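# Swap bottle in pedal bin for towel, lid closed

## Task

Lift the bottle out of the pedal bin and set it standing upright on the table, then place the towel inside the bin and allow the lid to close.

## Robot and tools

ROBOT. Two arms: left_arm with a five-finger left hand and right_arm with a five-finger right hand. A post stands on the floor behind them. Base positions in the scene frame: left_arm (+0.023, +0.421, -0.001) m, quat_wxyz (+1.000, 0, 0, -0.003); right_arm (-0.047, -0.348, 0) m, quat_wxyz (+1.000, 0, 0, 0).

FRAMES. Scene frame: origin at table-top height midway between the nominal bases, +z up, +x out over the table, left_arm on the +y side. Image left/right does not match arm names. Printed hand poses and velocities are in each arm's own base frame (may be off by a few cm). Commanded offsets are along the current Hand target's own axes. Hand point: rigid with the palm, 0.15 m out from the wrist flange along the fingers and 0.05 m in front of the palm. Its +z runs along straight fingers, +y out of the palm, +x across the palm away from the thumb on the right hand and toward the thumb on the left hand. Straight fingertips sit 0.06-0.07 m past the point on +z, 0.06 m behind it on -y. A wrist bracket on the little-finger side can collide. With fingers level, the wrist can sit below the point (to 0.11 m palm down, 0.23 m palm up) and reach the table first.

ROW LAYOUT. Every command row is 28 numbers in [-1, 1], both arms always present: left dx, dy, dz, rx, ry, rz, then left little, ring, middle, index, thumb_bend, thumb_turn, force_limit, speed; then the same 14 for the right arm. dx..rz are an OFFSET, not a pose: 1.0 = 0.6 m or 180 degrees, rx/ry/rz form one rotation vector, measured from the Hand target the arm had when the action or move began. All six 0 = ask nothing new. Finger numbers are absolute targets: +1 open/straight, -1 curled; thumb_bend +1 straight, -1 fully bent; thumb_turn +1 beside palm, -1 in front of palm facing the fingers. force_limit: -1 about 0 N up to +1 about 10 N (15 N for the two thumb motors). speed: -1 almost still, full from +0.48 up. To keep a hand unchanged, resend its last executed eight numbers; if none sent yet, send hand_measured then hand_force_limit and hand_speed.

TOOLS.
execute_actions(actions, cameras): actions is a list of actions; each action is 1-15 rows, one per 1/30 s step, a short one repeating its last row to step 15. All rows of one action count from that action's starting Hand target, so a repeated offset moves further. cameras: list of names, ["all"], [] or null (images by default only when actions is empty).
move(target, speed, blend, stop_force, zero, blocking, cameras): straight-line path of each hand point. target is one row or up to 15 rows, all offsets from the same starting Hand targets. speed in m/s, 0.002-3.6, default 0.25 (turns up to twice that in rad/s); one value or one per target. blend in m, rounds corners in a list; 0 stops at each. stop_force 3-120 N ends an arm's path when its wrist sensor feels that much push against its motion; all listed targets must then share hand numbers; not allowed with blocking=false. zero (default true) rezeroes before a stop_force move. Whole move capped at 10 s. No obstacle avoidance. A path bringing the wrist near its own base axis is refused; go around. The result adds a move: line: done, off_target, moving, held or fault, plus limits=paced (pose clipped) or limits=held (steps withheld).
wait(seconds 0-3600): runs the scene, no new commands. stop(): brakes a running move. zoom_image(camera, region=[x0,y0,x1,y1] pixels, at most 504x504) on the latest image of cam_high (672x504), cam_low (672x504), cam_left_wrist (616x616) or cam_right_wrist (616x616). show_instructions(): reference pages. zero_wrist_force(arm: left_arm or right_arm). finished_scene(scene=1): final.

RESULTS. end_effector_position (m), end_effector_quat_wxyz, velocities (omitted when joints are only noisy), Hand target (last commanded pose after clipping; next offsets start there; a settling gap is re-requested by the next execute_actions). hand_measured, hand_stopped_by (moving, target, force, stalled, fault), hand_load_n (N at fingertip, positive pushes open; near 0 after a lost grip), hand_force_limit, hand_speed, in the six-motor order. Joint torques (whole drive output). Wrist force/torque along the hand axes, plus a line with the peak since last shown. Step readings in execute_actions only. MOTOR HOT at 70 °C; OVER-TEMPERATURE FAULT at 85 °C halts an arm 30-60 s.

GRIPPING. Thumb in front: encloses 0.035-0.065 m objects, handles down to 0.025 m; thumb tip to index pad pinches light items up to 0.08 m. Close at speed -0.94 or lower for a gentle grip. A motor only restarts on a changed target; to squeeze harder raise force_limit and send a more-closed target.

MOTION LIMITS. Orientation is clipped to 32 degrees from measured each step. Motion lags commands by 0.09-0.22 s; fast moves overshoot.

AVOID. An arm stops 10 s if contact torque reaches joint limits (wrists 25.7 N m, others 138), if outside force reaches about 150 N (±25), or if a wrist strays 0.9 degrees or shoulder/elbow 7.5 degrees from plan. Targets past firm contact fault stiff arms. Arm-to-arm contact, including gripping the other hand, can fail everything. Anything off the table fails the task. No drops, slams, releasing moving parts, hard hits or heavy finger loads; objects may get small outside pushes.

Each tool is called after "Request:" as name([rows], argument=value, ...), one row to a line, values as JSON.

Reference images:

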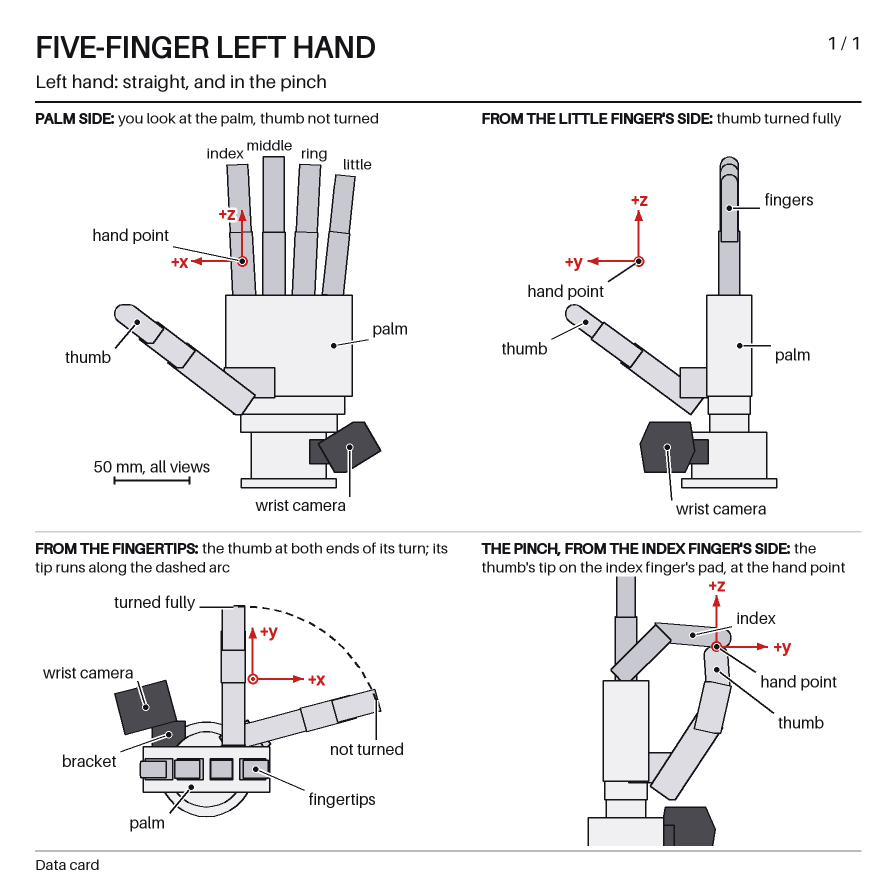

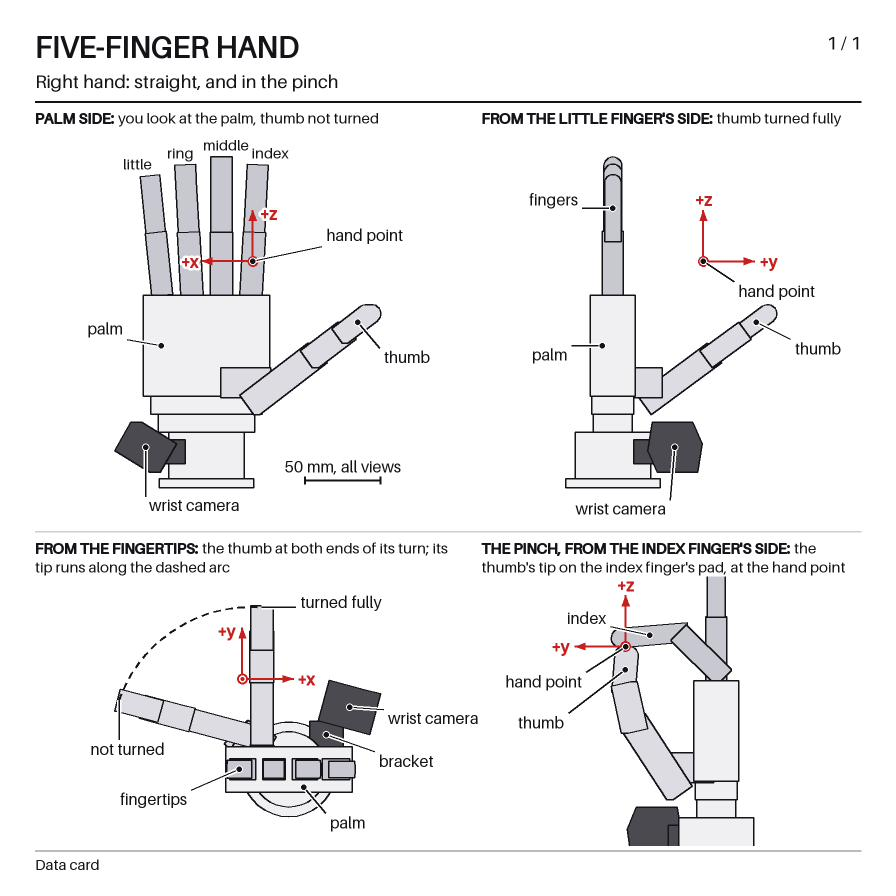

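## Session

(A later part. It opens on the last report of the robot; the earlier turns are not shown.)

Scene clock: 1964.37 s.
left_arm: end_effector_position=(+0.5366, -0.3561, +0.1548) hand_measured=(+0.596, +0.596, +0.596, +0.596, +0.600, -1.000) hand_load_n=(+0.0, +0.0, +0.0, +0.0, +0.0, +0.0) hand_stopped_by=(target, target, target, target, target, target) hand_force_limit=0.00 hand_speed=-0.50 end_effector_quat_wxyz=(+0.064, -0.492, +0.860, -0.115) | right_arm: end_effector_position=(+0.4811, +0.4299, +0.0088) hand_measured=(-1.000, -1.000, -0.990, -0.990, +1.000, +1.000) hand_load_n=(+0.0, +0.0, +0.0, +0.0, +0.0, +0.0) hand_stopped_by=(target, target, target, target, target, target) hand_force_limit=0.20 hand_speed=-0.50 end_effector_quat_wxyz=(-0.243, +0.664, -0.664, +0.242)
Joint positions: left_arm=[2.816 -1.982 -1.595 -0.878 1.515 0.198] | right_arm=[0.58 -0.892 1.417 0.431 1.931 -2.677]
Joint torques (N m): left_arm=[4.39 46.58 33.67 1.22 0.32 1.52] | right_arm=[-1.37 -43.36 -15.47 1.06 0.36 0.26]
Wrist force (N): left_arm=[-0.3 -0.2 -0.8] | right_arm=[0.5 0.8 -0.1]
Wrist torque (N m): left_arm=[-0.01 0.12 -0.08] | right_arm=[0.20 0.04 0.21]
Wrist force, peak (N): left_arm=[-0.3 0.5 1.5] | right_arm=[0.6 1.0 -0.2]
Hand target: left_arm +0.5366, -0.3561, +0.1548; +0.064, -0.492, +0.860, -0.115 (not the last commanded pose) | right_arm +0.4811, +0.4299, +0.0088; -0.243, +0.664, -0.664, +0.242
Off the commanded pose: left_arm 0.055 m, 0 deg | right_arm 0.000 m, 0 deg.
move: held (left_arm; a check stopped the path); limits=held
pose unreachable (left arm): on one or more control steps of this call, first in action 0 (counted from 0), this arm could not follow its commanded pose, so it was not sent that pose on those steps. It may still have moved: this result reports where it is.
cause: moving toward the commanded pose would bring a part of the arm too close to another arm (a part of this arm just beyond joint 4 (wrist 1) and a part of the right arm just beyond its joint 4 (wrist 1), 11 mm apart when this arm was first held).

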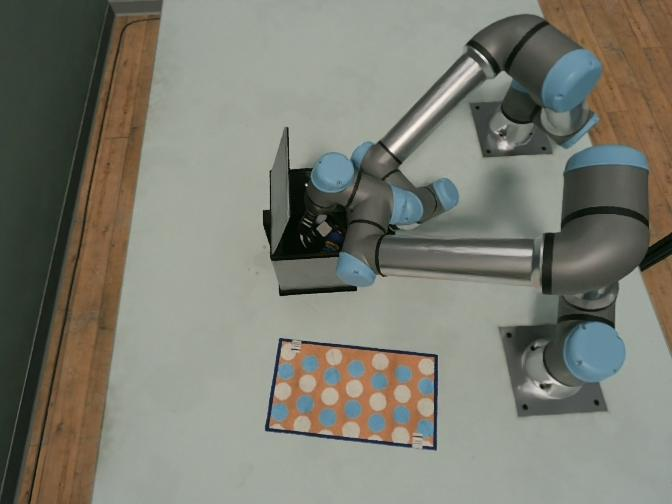

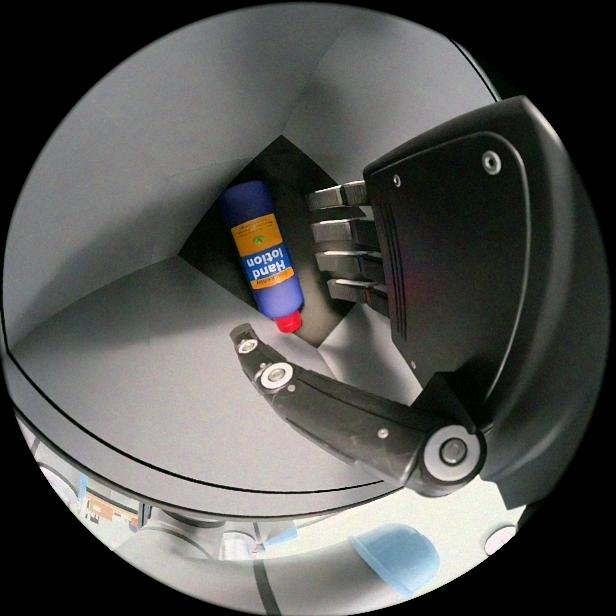

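Request:
move(target=[0,-0.0432,-0.161,0,0,0,0.595,0.595,0.595,0.595,0.6,-1,0,-0.5,0,0,0,0,0,0,-1,-1,-0.99,-0.99,1,1,0.2,-0.5], cameras=[], speed=0.12)

Request:
move(target=[0,0,0,0,0,0,0.595,0.595,0.595,0.595,0.6,-1,0,-0.5,0,-0.0154,0.0107,0.1667,0,0,-1,-1,-0.99,-0.99,1,1,0.2,-0.5], cameras=["cam_high","cam_low","cam_left_wrist"], speed=0.05)

Scene clock: 2029.33 s.
left_arm: end_effector_position=(+0.5367, -0.3558, +0.2548) hand_measured=(+0.596, +0.596, +0.596, +0.596, +0.600, -1.000) hand_load_n=(+0.0, +0.0, +0.0, +0.0, +0.0, +0.0) hand_stopped_by=(target, target, target, target, target, target) hand_force_limit=0.00 hand_speed=-0.50 end_effector_quat_wxyz=(+0.064, -0.492, +0.860, -0.115) | right_arm: end_effector_position=(+0.4811, +0.4299, +0.0088) hand_measured=(-1.000, -1.000, -0.990, -0.990, +1.000, +1.000) hand_load_n=(+0.0, +0.0, +0.0, +0.0, +0.0, +0.0) hand_stopped_by=(target, target, target, target, target, target) hand_force_limit=0.20 hand_speed=-0.50 end_effector_quat_wxyz=(-0.243, +0.664, -0.664, +0.242)
Joint positions: left_arm=[2.816 -1.909 -1.43 -1.116 1.515 0.199] | right_arm=[0.58 -0.892 1.417 0.431 1.931 -2.677]
Joint torques (N m): left_arm=[5.84 45.45 36.81 1.23 0.66 1.86] | right_arm=[-1.37 -43.59 -16.05 1.1 0.34 0.18]
Wrist force (N): left_arm=[-0.1 -0.3 -0.8] | right_arm=[0.4 0.8 -0.1]
Wrist torque (N m): left_arm=[-0.05 0.07 -0.12] | right_arm=[0.20 0.05 0.21]
Wrist force, peak (N): left_arm=[-0.1 -0.5 -1.7] | right_arm=[0.6 1.1 -0.2]
Hand target: left_arm +0.5367, -0.3558, +0.2548; +0.064, -0.492, +0.860, -0.115 | right_arm +0.4811, +0.4299, +0.0088; -0.243, +0.664, -0.664, +0.242
Off the commanded pose: left_arm 0.000 m, 0 deg | right_arm 0.000 m, 0 deg.
move: done

Scene clock: 2035.03 s.
left_arm: end_effector_position=(+0.5367, -0.3558, +0.2548) hand_measured=(+0.596, +0.596, +0.596, +0.596, +0.600, -1.000) hand_load_n=(+0.0, +0.0, +0.0, +0.0, +0.0, +0.0) hand_stopped_by=(target, target, target, target, target, target) hand_force_limit=0.00 hand_speed=-0.50 end_effector_quat_wxyz=(+0.064, -0.492, +0.860, -0.115) | right_arm: end_effector_position=(+0.4923, +0.4299, +0.0099) hand_measured=(-1.000, -1.000, -0.990, -0.990, +1.000, +1.000) hand_load_n=(+0.0, +0.0, +0.0, -1.0, +0.0, +0.0) hand_stopped_by=(target, target, target, target, target, target) hand_force_limit=0.20 hand_speed=-0.50 end_effector_quat_wxyz=(-0.406, +0.579, -0.579, +0.406)
Joint positions: left_arm=[2.816 -1.909 -1.43 -1.117 1.515 0.199] | right_arm=[0.685 -0.994 1.778 -0.347 2.208 -2.87]
Joint torques (N m): left_arm=[-2.39 44.77 35.42 1.83 1.05 1.63] | right_arm=[6.52 -46.01 -0.7 -1.97 2.87 -1.91]
Wrist force (N): left_arm=[0.1 -0.2 -0.9] | right_arm=[0.3 0.5 0.2]
Wrist torque (N m): left_arm=[-0.02 0.04 -0.11] | right_arm=[0.05 0.16 0.18]
Wrist force, peak (N): left_arm=[0.1 -0.4 -1.1] | right_arm=[0.3 3.7 0.9]
Hand target: left_arm +0.5367, -0.3558, +0.2548; +0.064, -0.492, +0.860, -0.115 | right_arm +0.4923, +0.4299, +0.0099; -0.406, +0.579, -0.579, +0.406
Off the commanded pose: left_arm 0.000 m, 0 deg | right_arm 0.000 m, 0 deg.
move: done

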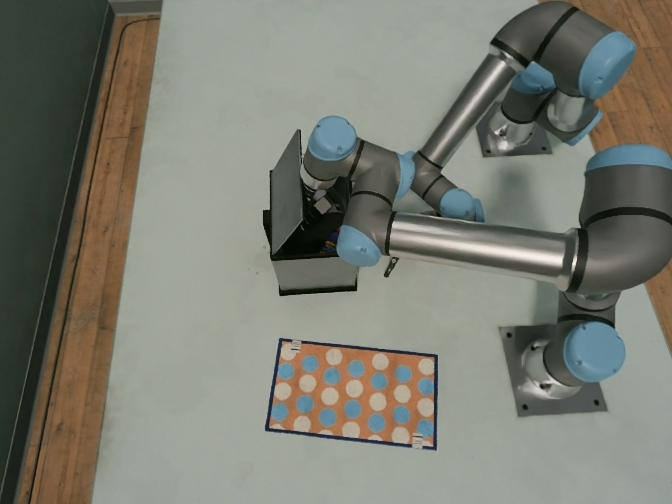

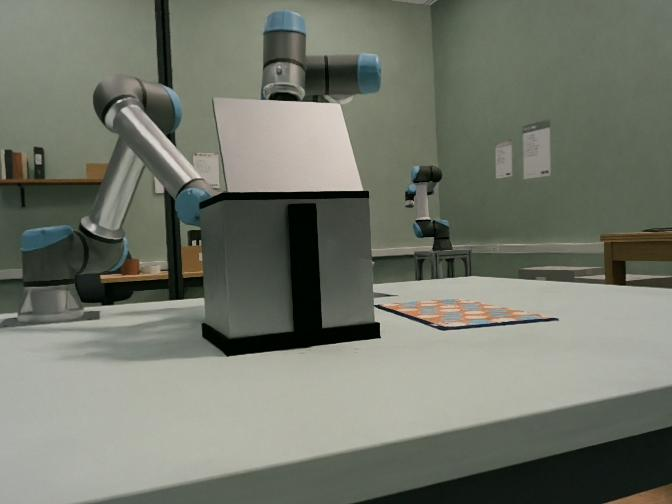

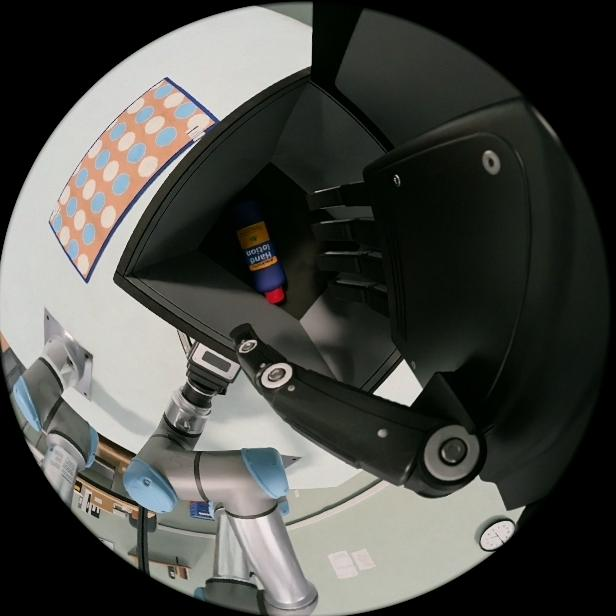

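Request:
move(target=[0,0,0,0,0,0,0.595,0.595,0.595,0.595,0.6,-1,0,-0.5,0,0.0125,0.0046,0,0,0,-1,-1,-0.99,-0.99,1,1,0.2,-0.5], cameras=["cam_high","cam_low"], speed=0.01, stop_force=12)

Request:
zoom_image(camera="cam_high", region=[240, 110, 440, 310])

Scene clock: 2044.03 s.
left_arm: end_effector_position=(+0.5367, -0.3558, +0.2548) hand_measured=(+0.596, +0.596, +0.596, +0.596, +0.600, -1.000) hand_load_n=(+0.0, +0.0, +0.0, +0.0, +0.0, +0.0) hand_stopped_by=(target, target, target, target, target, target) hand_force_limit=0.00 hand_speed=-0.50 end_effector_quat_wxyz=(+0.064, -0.492, +0.860, -0.115) | right_arm: end_effector_position=(+0.4924, +0.4300, +0.0039) hand_measured=(-1.000, -1.000, -0.990, -0.990, +1.000, +1.000) hand_load_n=(+0.0, -1.0, +0.0, -3.5, +0.0, +0.0) hand_stopped_by=(target, target, target, target, target, target) hand_force_limit=0.20 hand_speed=-0.50 end_effector_quat_wxyz=(-0.406, +0.579, -0.579, +0.406)
Joint positions: left_arm=[2.816 -1.909 -1.43 -1.117 1.515 0.199] | right_arm=[0.685 -0.984 1.78 -0.36 2.208 -2.87]
Joint torques (N m): left_arm=[-4.61 44.45 35.85 2.92 1.06 1.74] | right_arm=[1.04 -39.22 -21.56 3.25 1.16 -1.95]
Wrist force (N): left_arm=[-0.2 -0.2 -1.0] | right_arm=[1.3 -10.3 -2.0]
Wrist torque (N m): left_arm=[-0.02 0.08 -0.13] | right_arm=[-0.53 0.13 0.03]
Wrist force, peak (N): left_arm=[-0.2 -0.5 -1.2] | right_arm=[1.9 -14.3 -3.5]
Hand target: left_arm +0.5367, -0.3558, +0.2548; +0.064, -0.492, +0.860, -0.115 | right_arm +0.4924, +0.4300, +0.0039; -0.406, +0.579, -0.579, +0.406 (not the last commanded pose)
Off the commanded pose: left_arm 0.000 m, 0 deg | right_arm 0.002 m, 0 deg.
move: contact (right_arm)

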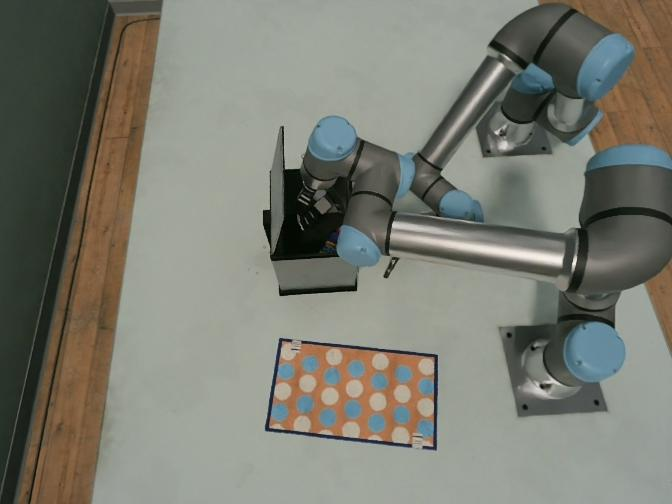

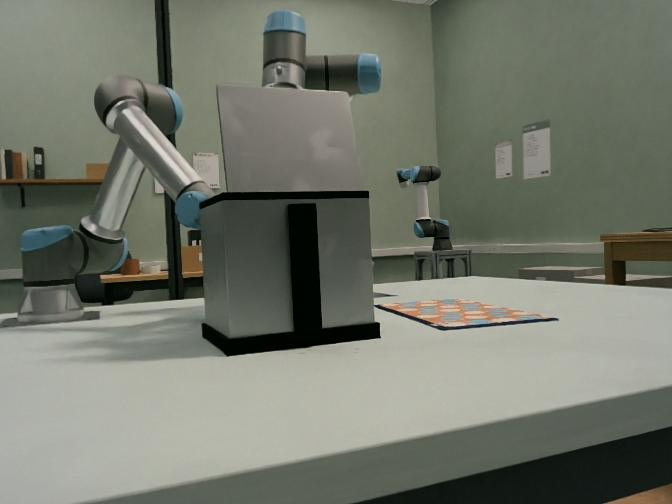

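Scaled by 2.520 from the camera's image (finer frame: 960x720).

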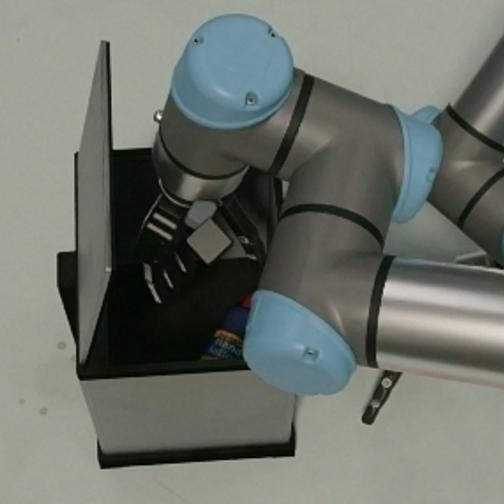

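Request:
move(target=[0,0.0777,0.2898,0,0,0,0.595,0.595,0.595,0.595,0.6,-1,0,-0.5,0,-0.0024,-0.0009,0,0,0,-1,-1,-0.99,-0.99,1,1,0.2,-0.5], cameras=["cam_high","cam_left_wrist"], speed=0.07, stop_force=8)

Request:
zoom_image(camera="cam_left_wrist", region=[150, 130, 470, 450])

Request:
zoom_image(camera="cam_high", region=[240, 110, 440, 310])

Scene clock: 2060.60 s.
left_arm: end_effector_position=(+0.5365, -0.3563, +0.0788) hand_measured=(+0.596, +0.596, +0.596, +0.596, +0.600, -1.000) hand_load_n=(+0.0, +0.0, +0.0, +0.0, +0.0, +0.0) hand_stopped_by=(target, target, target, target, target, target) hand_force_limit=0.00 hand_speed=-0.50 end_effector_quat_wxyz=(+0.064, -0.492, +0.860, -0.114) | right_arm: end_effector_position=(+0.4924, +0.4300, +0.0047) hand_measured=(-1.000, -1.000, -0.990, -0.990, +1.000, +1.000) hand_load_n=(+0.0, +0.0, +0.0, -2.0, +0.0, +0.0) hand_stopped_by=(target, target, target, target, target, target) hand_force_limit=0.20 hand_speed=-0.50 end_effector_quat_wxyz=(-0.406, +0.579, -0.579, +0.406)
Joint positions: left_arm=[2.815 -2.072 -1.68 -0.704 1.515 0.198] | right_arm=[0.685 -0.985 1.78 -0.358 2.208 -2.87]
Joint torques (N m): left_arm=[4.83 46.83 30.82 2.76 0.71 1.5] | right_arm=[4.34 -27.55 -17.49 -1.57 1.84 -0.51]
Wrist force (N): left_arm=[-1.3 0.0 -2.5] | right_arm=[0.9 -2.5 -0.9]
Wrist torque (N m): left_arm=[0.34 0.04 -0.13] | right_arm=[-0.08 0.13 0.16]
Wrist force, peak (N): left_arm=[3.1 -15.3 -24.8] | right_arm=[1.4 -10.4 -2.2]
Hand target: left_arm +0.5365, -0.3563, +0.0788; +0.064, -0.492, +0.860, -0.114 (not the last commanded pose) | right_arm +0.4924, +0.4300, +0.0047; -0.406, +0.579, -0.579, +0.406 (not the last commanded pose)
Off the commanded pose: left_arm 0.004 m, 0 deg | right_arm 0.001 m, 0 deg.
move: contact (left_arm, right_arm)

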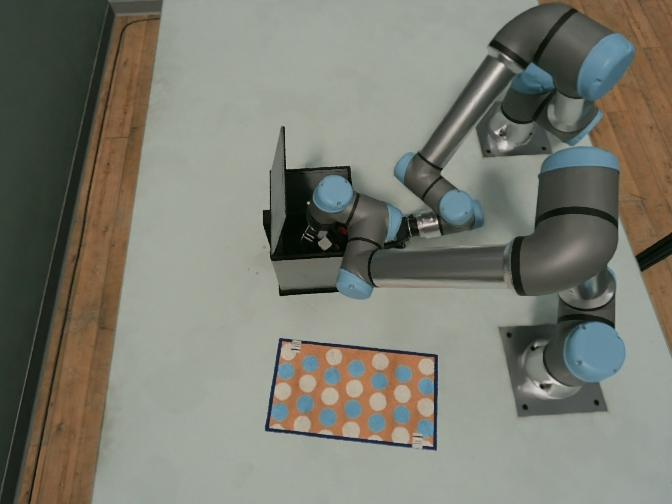

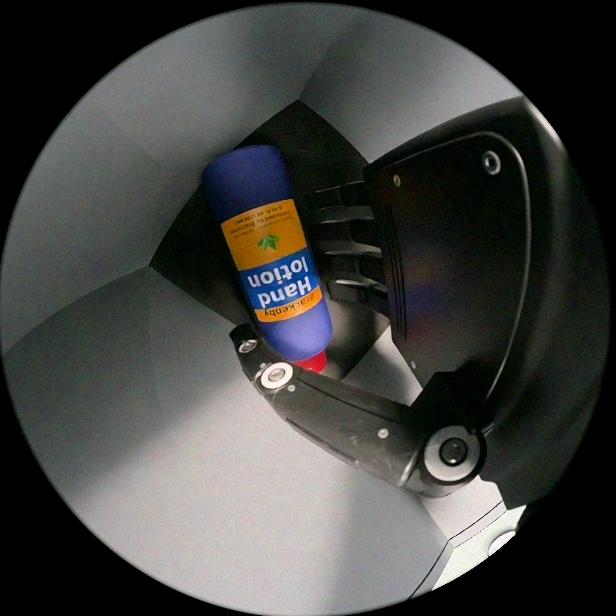

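Scaled by 1.575 from the camera's image (finer frame: 880x880).

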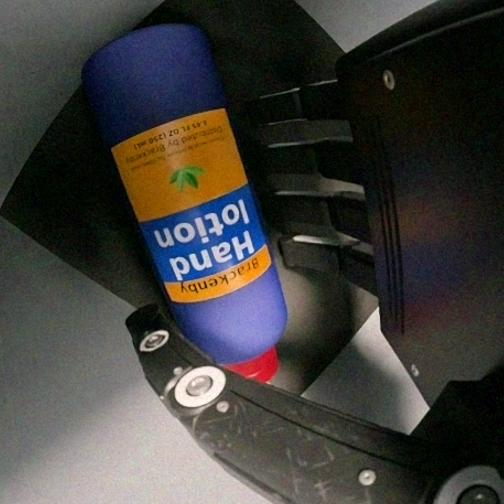

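Scaled by 2.520 from the camera's image (finer frame: 960x720).

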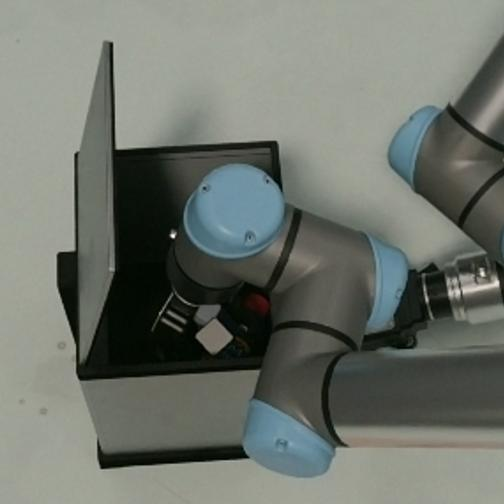

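Request:
move(target=[0,0,0,0,0,0,0.46,0.46,0.46,0.46,0.6,-1,0,-0.6,0,0,0,0,0,0,-1,-1,-0.99,-0.99,1,1,0.2,-0.5], cameras=[])

Request:
move(target=[0,0.0035,0.0129,0,0,0,0.46,0.46,0.46,0.46,0.6,-1,0,-0.6,0,0,0,0,0,0,-1,-1,-0.99,-0.99,1,1,0.2,-0.5], cameras=["cam_left_wrist"], speed=0.01, stop_force=4)

Request:
zoom_image(camera="cam_left_wrist", region=[150, 130, 470, 450])

Scene clock: 2101.80 s.
left_arm: end_effector_position=(+0.5365, -0.3563, +0.0788) hand_measured=(+0.460, +0.460, +0.460, +0.460, +0.600, -1.000) hand_load_n=(+0.0, +0.0, +0.0, +0.0, +0.0, +0.0) hand_stopped_by=(target, target, target, target, target, target) hand_force_limit=0.00 hand_speed=-0.60 end_effector_quat_wxyz=(+0.064, -0.492, +0.860, -0.114) | right_arm: end_effector_position=(+0.4924, +0.4300, +0.0047) hand_measured=(-1.000, -1.000, -0.990, -0.990, +1.000, +1.000) hand_load_n=(+0.0, +0.0, +0.0, -2.0, +0.0, +0.0) hand_stopped_by=(target, target, target, target, target, target) hand_force_limit=0.20 hand_speed=-0.50 end_effector_quat_wxyz=(-0.406, +0.579, -0.579, +0.406)
Joint positions: left_arm=[2.815 -2.072 -1.68 -0.704 1.515 0.198] | right_arm=[0.685 -0.985 1.78 -0.358 2.208 -2.87]
Joint torques (N m): left_arm=[5.06 45.9 30 3.78 -0.92 1.6] | right_arm=[3.42 -27.7 -8.14 -1.4 1.98 -0.62]
Wrist force (N): left_arm=[0.3 1.1 -0.7] | right_arm=[0.8 -2.6 -0.9]
Wrist torque (N m): left_arm=[0.26 -0.01 -0.08] | right_arm=[-0.08 0.15 0.16]
Wrist force, peak (N): left_arm=[-1.2 0.1 -3.1] | right_arm=[1.2 -2.7 -0.9]
Hand target: left_arm +0.5365, -0.3563, +0.0788; +0.064, -0.492, +0.860, -0.114 | right_arm +0.4924, +0.4300, +0.0047; -0.406, +0.579, -0.579, +0.406
Off the commanded pose: left_arm 0.000 m, 0 deg | right_arm 0.000 m, 0 deg.
move: done

Scene clock: 2103.47 s.
left_arm: end_effector_position=(+0.5365, -0.3563, +0.0754) hand_measured=(+0.460, +0.460, +0.460, +0.460, +0.600, -1.000) hand_load_n=(+0.0, +0.0, +0.0, +0.0, +0.0, +0.0) hand_stopped_by=(target, target, target, target, target, target) hand_force_limit=0.00 hand_speed=-0.60 end_effector_quat_wxyz=(+0.064, -0.492, +0.860, -0.115) | right_arm: end_effector_position=(+0.4924, +0.4300, +0.0047) hand_measured=(-1.000, -1.000, -0.990, -0.990, +1.000, +1.000) hand_load_n=(+0.0, +0.0, +0.0, -2.0, +0.0, -0.5) hand_stopped_by=(target, target, target, target, target, target) hand_force_limit=0.20 hand_speed=-0.50 end_effector_quat_wxyz=(-0.406, +0.579, -0.579, +0.406)
Joint positions: left_arm=[2.815 -2.076 -1.683 -0.696 1.515 0.198] | right_arm=[0.685 -0.985 1.78 -0.358 2.208 -2.87]
Joint torques (N m): left_arm=[3.93 43.55 27.82 -0.09 -0.81 1.18] | right_arm=[3.71 -27.06 -3.02 -1.59 1.87 -0.45]
Wrist force (N): left_arm=[0.8 -3.4 -5.8] | right_arm=[0.9 -2.2 -0.8]
Wrist torque (N m): left_arm=[0.32 -0.13 0.03] | right_arm=[-0.05 0.12 0.18]
Wrist force, peak (N): left_arm=[2.4 -6.9 -8.6] | right_arm=[0.9 -2.7 -0.9]
Hand target: left_arm +0.5365, -0.3563, +0.0754; +0.064, -0.492, +0.860, -0.115 (not the last commanded pose) | right_arm +0.4924, +0.4300, +0.0047; -0.406, +0.579, -0.579, +0.406
Off the commanded pose: left_arm 0.005 m, 0 deg | right_arm 0.000 m, 0 deg.
move: contact (left_arm)

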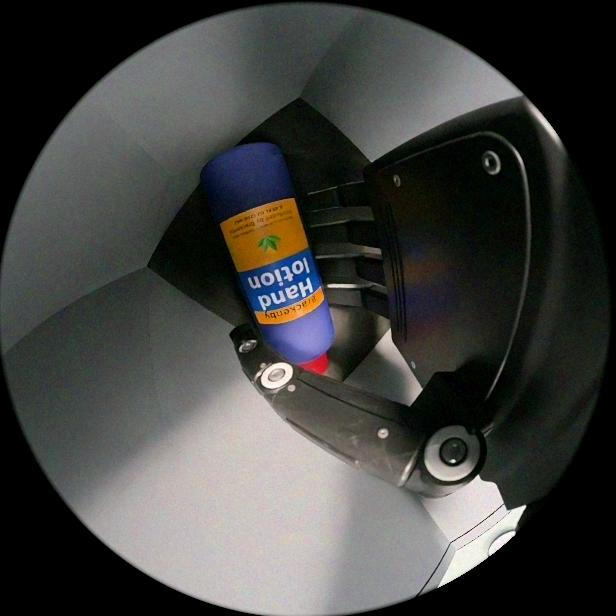

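Scaled by 1.575 from the camera's image (finer frame: 880x880).

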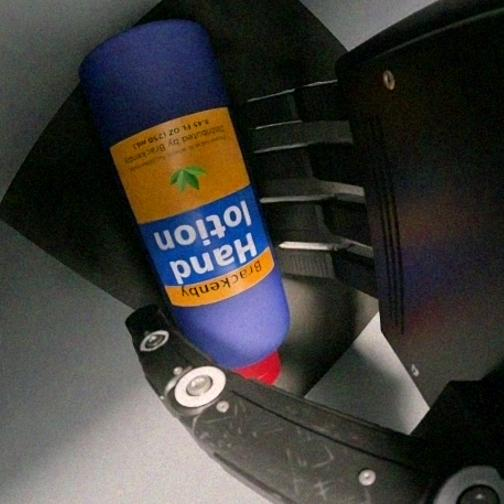

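Request:
move(target=[0,-0.0043,-0.0161,0.0667,0,0,0.46,0.46,0.46,0.46,0.6,-1,0,-0.6,0,0,0,0,0,0,-1,-1,-0.99,-0.99,1,1,0.2,-0.5], cameras=[], speed=0.08)

Request:
move(target=[0,0.0151,0.0297,0,0,0,0.46,0.46,0.46,0.46,0.6,-1,0,-0.6,0,0,0,0,0,0,-1,-1,-0.99,-0.99,1,1,0.2,-0.5], cameras=["cam_high","cam_left_wrist"], speed=0.01, stop_force=4)

Request:
zoom_image(camera="cam_left_wrist", region=[150, 130, 470, 450])

Scene clock: 2158.60 s.
left_arm: end_effector_position=(+0.5365, -0.3562, +0.0854) hand_measured=(+0.460, +0.460, +0.460, +0.460, +0.600, -1.000) hand_load_n=(+0.0, +0.0, +0.0, +0.0, -0.5, +0.0) hand_stopped_by=(target, target, target, target, target, target) hand_force_limit=0.00 hand_speed=-0.60 end_effector_quat_wxyz=(+0.115, -0.483, +0.844, -0.204) | right_arm: end_effector_position=(+0.4924, +0.4300, +0.0047) hand_measured=(-1.000, -1.000, -0.990, -0.990, +1.000, +1.000) hand_load_n=(+0.0, +0.0, +0.0, -2.0, +0.0, -0.5) hand_stopped_by=(target, target, target, target, target, target) hand_force_limit=0.20 hand_speed=-0.50 end_effector_quat_wxyz=(-0.406, +0.579, -0.579, +0.406)
Joint positions: left_arm=[2.835 -2.011 -1.842 -0.398 1.467 0.2] | right_arm=[0.685 -0.985 1.78 -0.358 2.208 -2.87]
Joint torques (N m): left_arm=[6.06 45.14 5.88 4.85 -2.24 -1.44] | right_arm=[3.54 -27.92 -1.2 -1.54 1.96 -0.5]
Wrist force (N): left_arm=[-0.2 1.3 -0.7] | right_arm=[0.9 -2.5 -0.9]
Wrist torque (N m): left_arm=[0.31 0.10 -0.28] | right_arm=[-0.06 0.13 0.17]
Wrist force, peak (N): left_arm=[0.9 -3.5 -6.1] | right_arm=[1.0 -2.6 -0.8]
Hand target: left_arm +0.5365, -0.3562, +0.0854; +0.115, -0.483, +0.844, -0.204 | right_arm +0.4924, +0.4300, +0.0047; -0.406, +0.579, -0.579, +0.406
Off the commanded pose: left_arm 0.000 m, 0 deg | right_arm 0.000 m, 0 deg.
move: done

Scene clock: 2161.03 s.
left_arm: end_effector_position=(+0.5365, -0.3563, +0.0733) hand_measured=(+0.460, +0.460, +0.460, +0.460, +0.600, -1.000) hand_load_n=(+0.0, +0.0, +0.0, +0.0, +0.0, +0.0) hand_stopped_by=(target, target, target, target, target, target) hand_force_limit=0.00 hand_speed=-0.60 end_effector_quat_wxyz=(+0.115, -0.483, +0.844, -0.204) | right_arm: end_effector_position=(+0.4924, +0.4300, +0.0047) hand_measured=(-1.000, -1.000, -0.990, -0.990, +1.000, +1.000) hand_load_n=(+0.0, +0.0, +0.0, -2.0, +0.0, +0.0) hand_stopped_by=(target, target, target, target, target, target) hand_force_limit=0.20 hand_speed=-0.50 end_effector_quat_wxyz=(-0.406, +0.579, -0.579, +0.406)
Joint positions: left_arm=[2.835 -2.03 -1.851 -0.369 1.467 0.2] | right_arm=[0.685 -0.985 1.78 -0.358 2.208 -2.87]
Joint torques (N m): left_arm=[-1.87 42.83 28.47 1.07 -0.52 -0.89] | right_arm=[3.73 -28.35 -1.72 -1.49 2 -0.71]
Wrist force (N): left_arm=[-1.6 -3.7 -0.7] | right_arm=[0.7 -1.7 -0.9]
Wrist torque (N m): left_arm=[-0.60 0.36 -0.22] | right_arm=[-0.04 0.14 0.17]
Wrist force, peak (N): left_arm=[-2.0 -6.2 -6.4] | right_arm=[0.9 -2.8 -0.8]
Hand target: left_arm +0.5365, -0.3563, +0.0733; +0.115, -0.483, +0.844, -0.204 (not the last commanded pose) | right_arm +0.4924, +0.4300, +0.0047; -0.406, +0.579, -0.579, +0.406
Off the commanded pose: left_arm 0.008 m, 0 deg | right_arm 0.000 m, 0 deg.
move: contact (left_arm)

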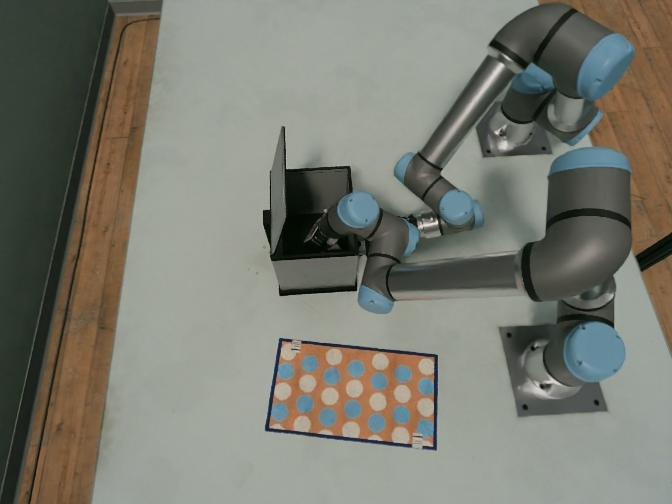

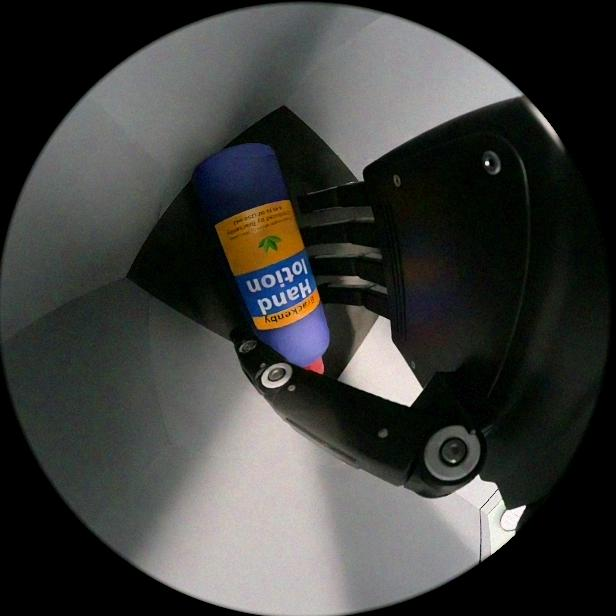

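Scaled by 1.575 from the camera's image (finer frame: 880x880).

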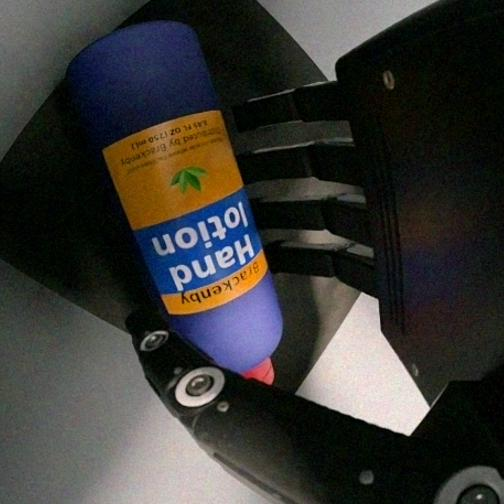

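Request:
move(target=[0,0,0,0,0,0,0.2,0.2,0.2,0.2,0.2,-1,-0.5,-0.9,0,0,0,0,0,0,-1,-1,-0.99,-0.99,1,1,0.2,-0.5], cameras=["cam_left_wrist"])

Request:
zoom_image(camera="cam_left_wrist", region=[150, 130, 470, 450])

Scene clock: 2174.23 s.
left_arm: end_effector_position=(+0.5365, -0.3563, +0.0733) hand_measured=(+0.200, +0.200, +0.220, +0.228, +0.464, -1.000) hand_load_n=(+0.0, +0.0, +3.5, +3.0, +4.0, +0.5) hand_stopped_by=(target, target, force, force, force, target) hand_force_limit=-0.50 hand_speed=-0.90 end_effector_quat_wxyz=(+0.115, -0.483, +0.844, -0.204) | right_arm: end_effector_position=(+0.4924, +0.4300, +0.0047) hand_measured=(-1.000, -1.000, -0.990, -0.990, +1.000, +1.000) hand_load_n=(+0.0, -0.5, +0.0, -2.0, +0.0, +0.0) hand_stopped_by=(target, target, target, target, target, target) hand_force_limit=0.20 hand_speed=-0.50 end_effector_quat_wxyz=(-0.406, +0.579, -0.579, +0.406)
Joint positions: left_arm=[2.835 -2.03 -1.851 -0.369 1.467 0.2] | right_arm=[0.685 -0.985 1.78 -0.358 2.208 -2.87]
Joint torques (N m): left_arm=[4.35 42.92 27.07 2.4 -0.07 0.93] | right_arm=[3.84 -29.72 -1.62 -1.4 2 -0.55]
Wrist force (N): left_arm=[-2.3 -4.4 0.1] | right_arm=[0.6 -1.7 -0.9]
Wrist torque (N m): left_arm=[-0.49 0.39 -0.27] | right_arm=[-0.04 0.15 0.17]
Wrist force, peak (N): left_arm=[-2.4 -6.5 0.5] | right_arm=[0.5 -1.7 -1.4]
Hand target: left_arm +0.5365, -0.3563, +0.0733; +0.115, -0.483, +0.844, -0.204 | right_arm +0.4924, +0.4300, +0.0047; -0.406, +0.579, -0.579, +0.406
Off the commanded pose: left_arm 0.000 m, 0 deg | right_arm 0.000 m, 0 deg.
move: done

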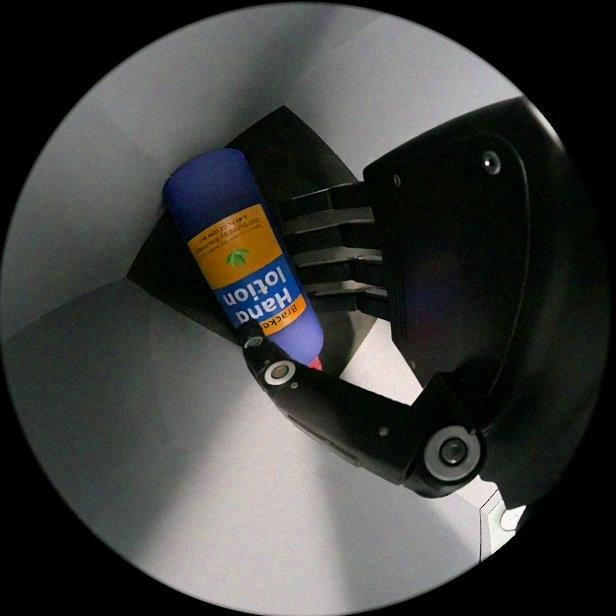

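Scaled by 1.575 from the camera's image (finer frame: 880x880).

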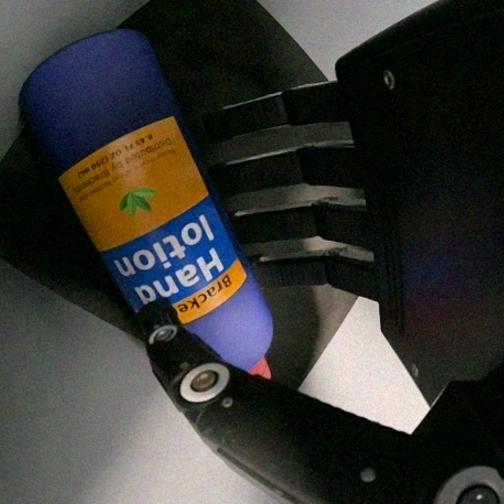

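Request:
move([
  [0,0,0,0,0,0,0.5,0.5,0.5,0.5,0.65,-1,-0.5,-0.6,0,0,0,0,0,0,-1,-1,-0.99,-0.99,1,1,0.2,-0.5],
  [-0.0163,0.0023,-0.0012,0,-0.0235,-0.046,0.5,0.5,0.5,0.5,0.65,-1,-0.5,-0.6,0,0,0,0,0,0,-1,-1,-0.99,-0.99,1,1,0.2,-0.5],
], cameras=["cam_left_wrist"], speed=0.04)

Request:
zoom_image(camera="cam_left_wrist", region=[150, 130, 470, 450])

Scene clock: 2201.77 s.
left_arm: end_effector_position=(+0.5401, -0.3471, +0.0733) hand_measured=(+0.500, +0.500, +0.500, +0.500, +0.650, -1.000) hand_load_n=(+0.0, +0.0, +0.0, +0.0, +0.0, +0.0) hand_stopped_by=(target, target, target, target, target, target) hand_force_limit=-0.50 hand_speed=-0.60 end_effector_quat_wxyz=(+0.131, -0.550, +0.802, -0.194) | right_arm: end_effector_position=(+0.4924, +0.4300, +0.0047) hand_measured=(-1.000, -1.000, -0.990, -0.990, +1.000, +1.000) hand_load_n=(+0.0, +0.0, +0.0, -0.5, +0.0, +0.0) hand_stopped_by=(target, target, target, target, target, target) hand_force_limit=0.20 hand_speed=-0.50 end_effector_quat_wxyz=(-0.406, +0.579, -0.579, +0.406)
Joint positions: left_arm=[2.836 -2.022 -1.868 -0.351 1.539 0.056] | right_arm=[0.685 -0.985 1.78 -0.358 2.208 -2.87]
Joint torques (N m): left_arm=[5.9 43.35 2.55 3.59 2.93 -1.36] | right_arm=[4.47 -41.47 -1.75 -1.56 2.37 -0.55]
Wrist force (N): left_arm=[5.8 -8.9 2.1] | right_arm=[0.3 1.4 0.2]
Wrist torque (N m): left_arm=[-1.28 -0.51 0.55] | right_arm=[0.13 0.16 0.20]
Wrist force, peak (N): left_arm=[6.4 -13.0 -4.5] | right_arm=[0.0 2.8 0.0]
Hand target: left_arm +0.5401, -0.3471, +0.0733; +0.131, -0.550, +0.802, -0.194 | right_arm +0.4924, +0.4300, +0.0047; -0.406, +0.579, -0.579, +0.406
Off the commanded pose: left_arm 0.000 m, 0 deg | right_arm 0.000 m, 0 deg.
move: done

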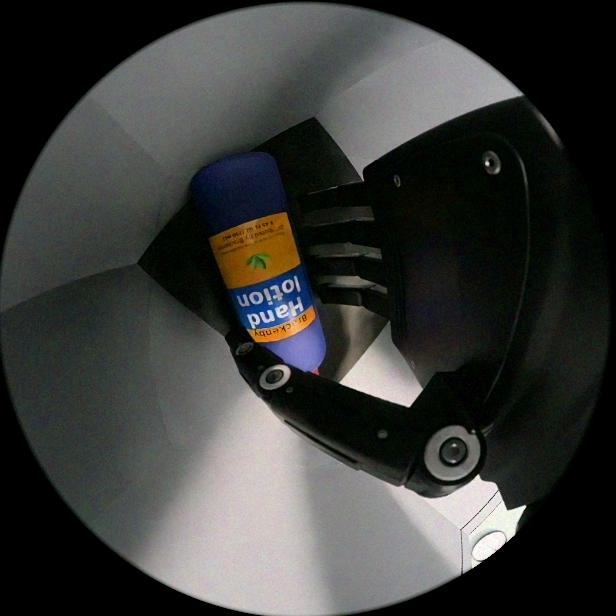

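Scaled by 1.575 from the camera's image (finer frame: 880x880).

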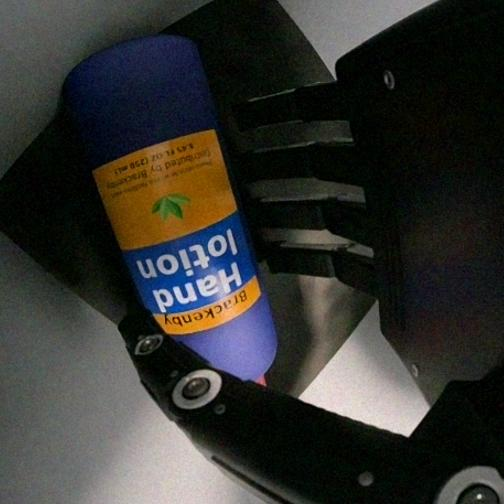

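Request:
move(target=[0.02,0,0,0,0,0,0.5,0.5,0.5,0.5,0.65,-1,-0.5,-0.6,0,0,0,0,0,0,-1,-1,-0.99,-0.99,1,1,0.2,-0.5], cameras=["cam_left_wrist"], speed=0.04)

Request:
zoom_image(camera="cam_left_wrist", region=[150, 130, 470, 450])

Scene clock: 2221.67 s.
left_arm: end_effector_position=(+0.5358, -0.3582, +0.0734) hand_measured=(+0.500, +0.500, +0.500, +0.500, +0.650, -1.000) hand_load_n=(+0.0, +0.0, +0.0, +0.0, +0.0, +0.0) hand_stopped_by=(target, target, target, target, target, target) hand_force_limit=-0.50 hand_speed=-0.60 end_effector_quat_wxyz=(+0.131, -0.550, +0.802, -0.194) | right_arm: end_effector_position=(+0.4924, +0.4300, +0.0047) hand_measured=(-1.000, -1.000, -0.990, -0.990, +1.000, +1.000) hand_load_n=(+0.0, +0.0, +0.0, -1.0, +0.0, +0.0) hand_stopped_by=(target, target, target, target, target, target) hand_force_limit=0.20 hand_speed=-0.50 end_effector_quat_wxyz=(-0.406, +0.579, -0.579, +0.406)
Joint positions: left_arm=[2.815 -2.026 -1.862 -0.353 1.549 0.037] | right_arm=[0.685 -0.985 1.78 -0.358 2.208 -2.87]
Joint torques (N m): left_arm=[-12.14 27.8 26.24 0.51 1.65 -1.6] | right_arm=[3.92 -42.33 -2.84 -1.24 2.26 -0.42]
Wrist force (N): left_arm=[-4.3 -6.5 -3.9] | right_arm=[0.6 1.6 -0.2]
Wrist torque (N m): left_arm=[-0.97 0.76 -0.06] | right_arm=[0.17 0.14 0.22]
Wrist force, peak (N): left_arm=[6.0 -9.2 2.3] | right_arm=[1.7 -2.7 -1.0]
Hand target: left_arm +0.5358, -0.3583, +0.0734; +0.131, -0.550, +0.802, -0.194 | right_arm +0.4924, +0.4300, +0.0047; -0.406, +0.579, -0.579, +0.406
Off the commanded pose: left_arm 0.000 m, 0 deg | right_arm 0.000 m, 0 deg.
move: done

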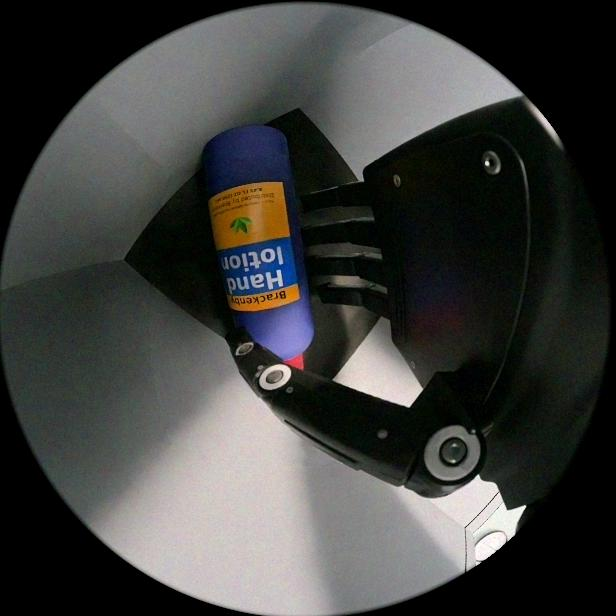

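Scaled by 1.575 from the camera's image (finer frame: 880x880).

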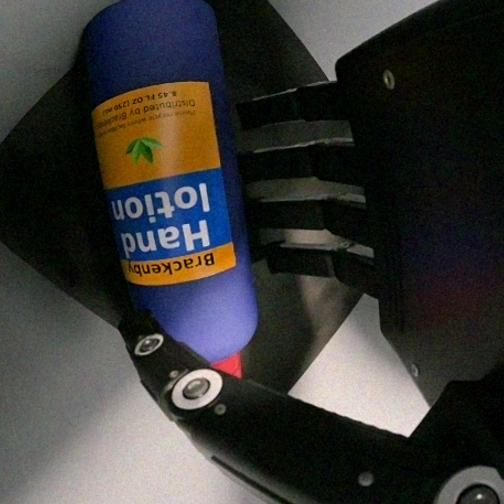

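Request:
move([
  [0,-0.0015,-0.003,0,0,0,0.5,0.5,0.5,0.5,0.65,-1,-0.5,-0.6,0,0,0,0,0,0,-1,-1,-0.99,-0.99,1,1,0.2,-0.5],
  [0,-0.0015,-0.003,0,0,0,0.27,0.25,0.2,0.2,0.2,-1,-0.5,-0.9,0,0,0,0,0,0,-1,-1,-0.99,-0.99,1,1,0.2,-0.5],
], cameras=["cam_left_wrist"], speed=0.04)

Request:
zoom_image(camera="cam_left_wrist", region=[150, 130, 470, 450])

Scene clock: 2293.27 s.
left_arm: end_effector_position=(+0.5358, -0.3582, +0.0754) hand_measured=(+0.278, +0.278, +0.250, +0.200, +0.418, -1.000) hand_load_n=(+2.0, +3.0, +5.0, +0.0, +3.5, +0.0) hand_stopped_by=(force, force, force, target, force, target) hand_force_limit=-0.50 hand_speed=-0.90 end_effector_quat_wxyz=(+0.131, -0.550, +0.802, -0.194) | right_arm: end_effector_position=(+0.4924, +0.4300, +0.0047) hand_measured=(-1.000, -1.000, -0.990, -0.990, +1.000, +1.000) hand_load_n=(+0.0, +0.0, +0.0, -1.5, +0.0, +0.0) hand_stopped_by=(target, target, target, target, target, target) hand_force_limit=0.20 hand_speed=-0.50 end_effector_quat_wxyz=(-0.406, +0.579, -0.579, +0.406)
Joint positions: left_arm=[2.815 -2.022 -1.86 -0.358 1.549 0.037] | right_arm=[0.685 -0.985 1.78 -0.358 2.208 -2.87]
Joint torques (N m): left_arm=[2.97 42.31 19.45 1.85 0.62 1.2] | right_arm=[4.03 -34.96 -2.75 1.27 0.04 -0.38]
Wrist force (N): left_arm=[-0.3 -6.6 3.2] | right_arm=[0.2 -2.1 0.4]
Wrist torque (N m): left_arm=[-0.40 0.37 0.21] | right_arm=[-0.17 0.16 0.16]
Wrist force, peak (N): left_arm=[-1.6 -9.7 4.4] | right_arm=[0.3 -2.5 0.4]
Hand target: left_arm +0.5358, -0.3582, +0.0754; +0.131, -0.550, +0.802, -0.194 | right_arm +0.4924, +0.4300, +0.0047; -0.406, +0.579, -0.579, +0.406
Off the commanded pose: left_arm 0.000 m, 0 deg | right_arm 0.000 m, 0 deg.
move: done

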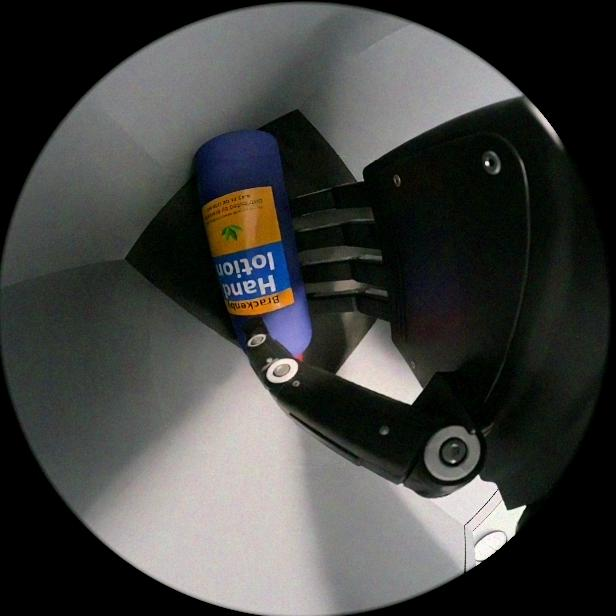

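Scaled by 1.575 from the camera's image (finer frame: 880x880).

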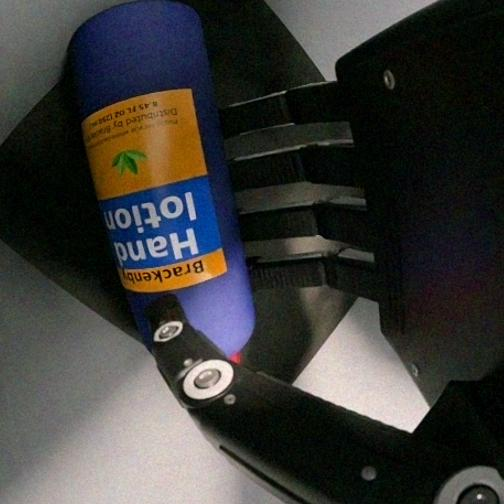

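Request:
move(target=[0.07,-0.027,0.0063,0,0,0,0.27,0.25,0.2,0.2,0.2,-1,-0.5,-0.9,0,0,0,0,0,0,-1,-1,-0.99,-0.99,1,1,0.2,-0.5], cameras=["cam_left_wrist", "cam_high"], speed=0.05)

Request:
zoom_image(camera="cam_left_wrist", region=[150, 130, 470, 450])

Scene clock: 2311.63 s.
left_arm: end_effector_position=(+0.5357, -0.4032, +0.0795) hand_measured=(+0.278, +0.278, +0.250, +0.200, +0.416, -1.000) hand_load_n=(+0.0, +0.0, +0.0, +0.0, +0.0, +0.0) hand_stopped_by=(force, force, force, target, force, target) hand_force_limit=-0.50 hand_speed=-0.90 end_effector_quat_wxyz=(+0.131, -0.550, +0.802, -0.194) | right_arm: end_effector_position=(+0.4924, +0.4300, +0.0047) hand_measured=(-1.000, -1.000, -0.990, -0.990, +1.000, +1.000) hand_load_n=(+0.0, +0.0, +0.0, -1.5, +0.0, +0.0) hand_stopped_by=(target, target, target, target, target, target) hand_force_limit=0.20 hand_speed=-0.50 end_effector_quat_wxyz=(-0.406, +0.579, -0.579, +0.406)
Joint positions: left_arm=[2.742 -2.062 -1.78 -0.398 1.582 -0.028] | right_arm=[0.685 -0.985 1.78 -0.358 2.208 -2.87]
Joint torques (N m): left_arm=[-11.82 32.1 28.67 0.76 1.53 -1.46] | right_arm=[4.15 -28.7 -2.41 1.24 -2.02 -0.44]
Wrist force (N): left_arm=[-3.7 -5.8 -0.9] | right_arm=[0.5 1.7 -0.5]
Wrist torque (N m): left_arm=[-0.91 0.66 -0.04] | right_arm=[0.19 0.16 0.21]
Wrist force, peak (N): left_arm=[-8.6 -9.7 -13.3] | right_arm=[0.2 -2.4 0.6]
Hand target: left_arm +0.5357, -0.4032, +0.0795; +0.131, -0.550, +0.802, -0.194 | right_arm +0.4924, +0.4300, +0.0047; -0.406, +0.579, -0.579, +0.406
Off the commanded pose: left_arm 0.000 m, 0 deg | right_arm 0.000 m, 0 deg.
move: done
Images, in order (width x height): cam_high 672x504, cam_left_wrist 616x616.

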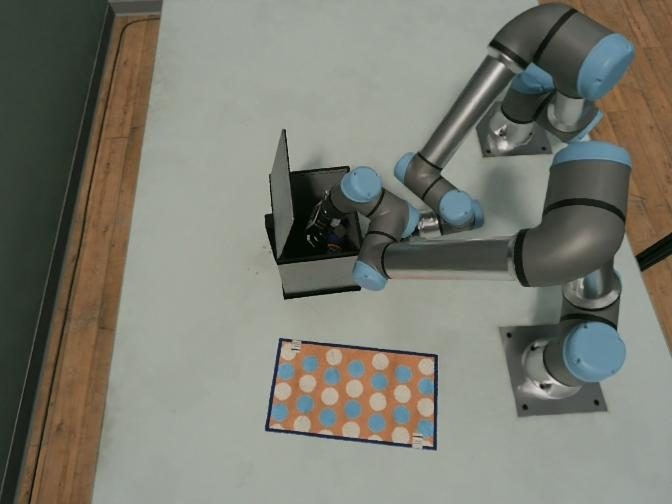

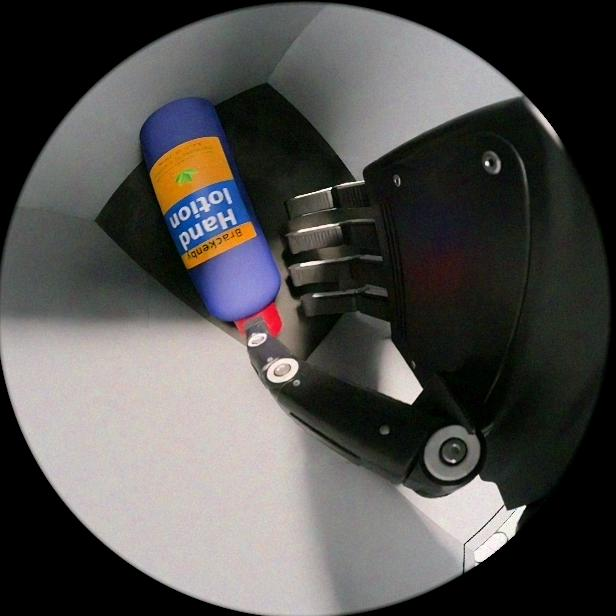

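Scaled by 1.575 from the camera's image (finer frame: 880x880).

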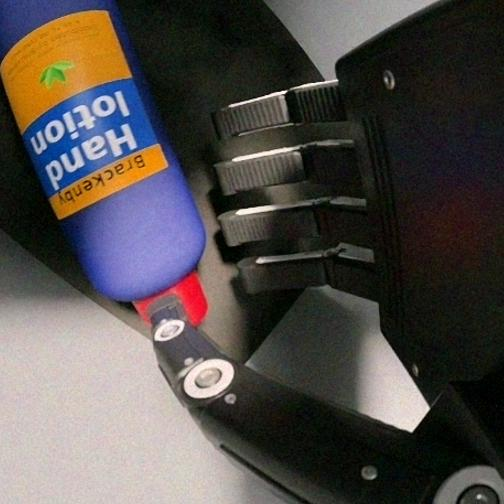

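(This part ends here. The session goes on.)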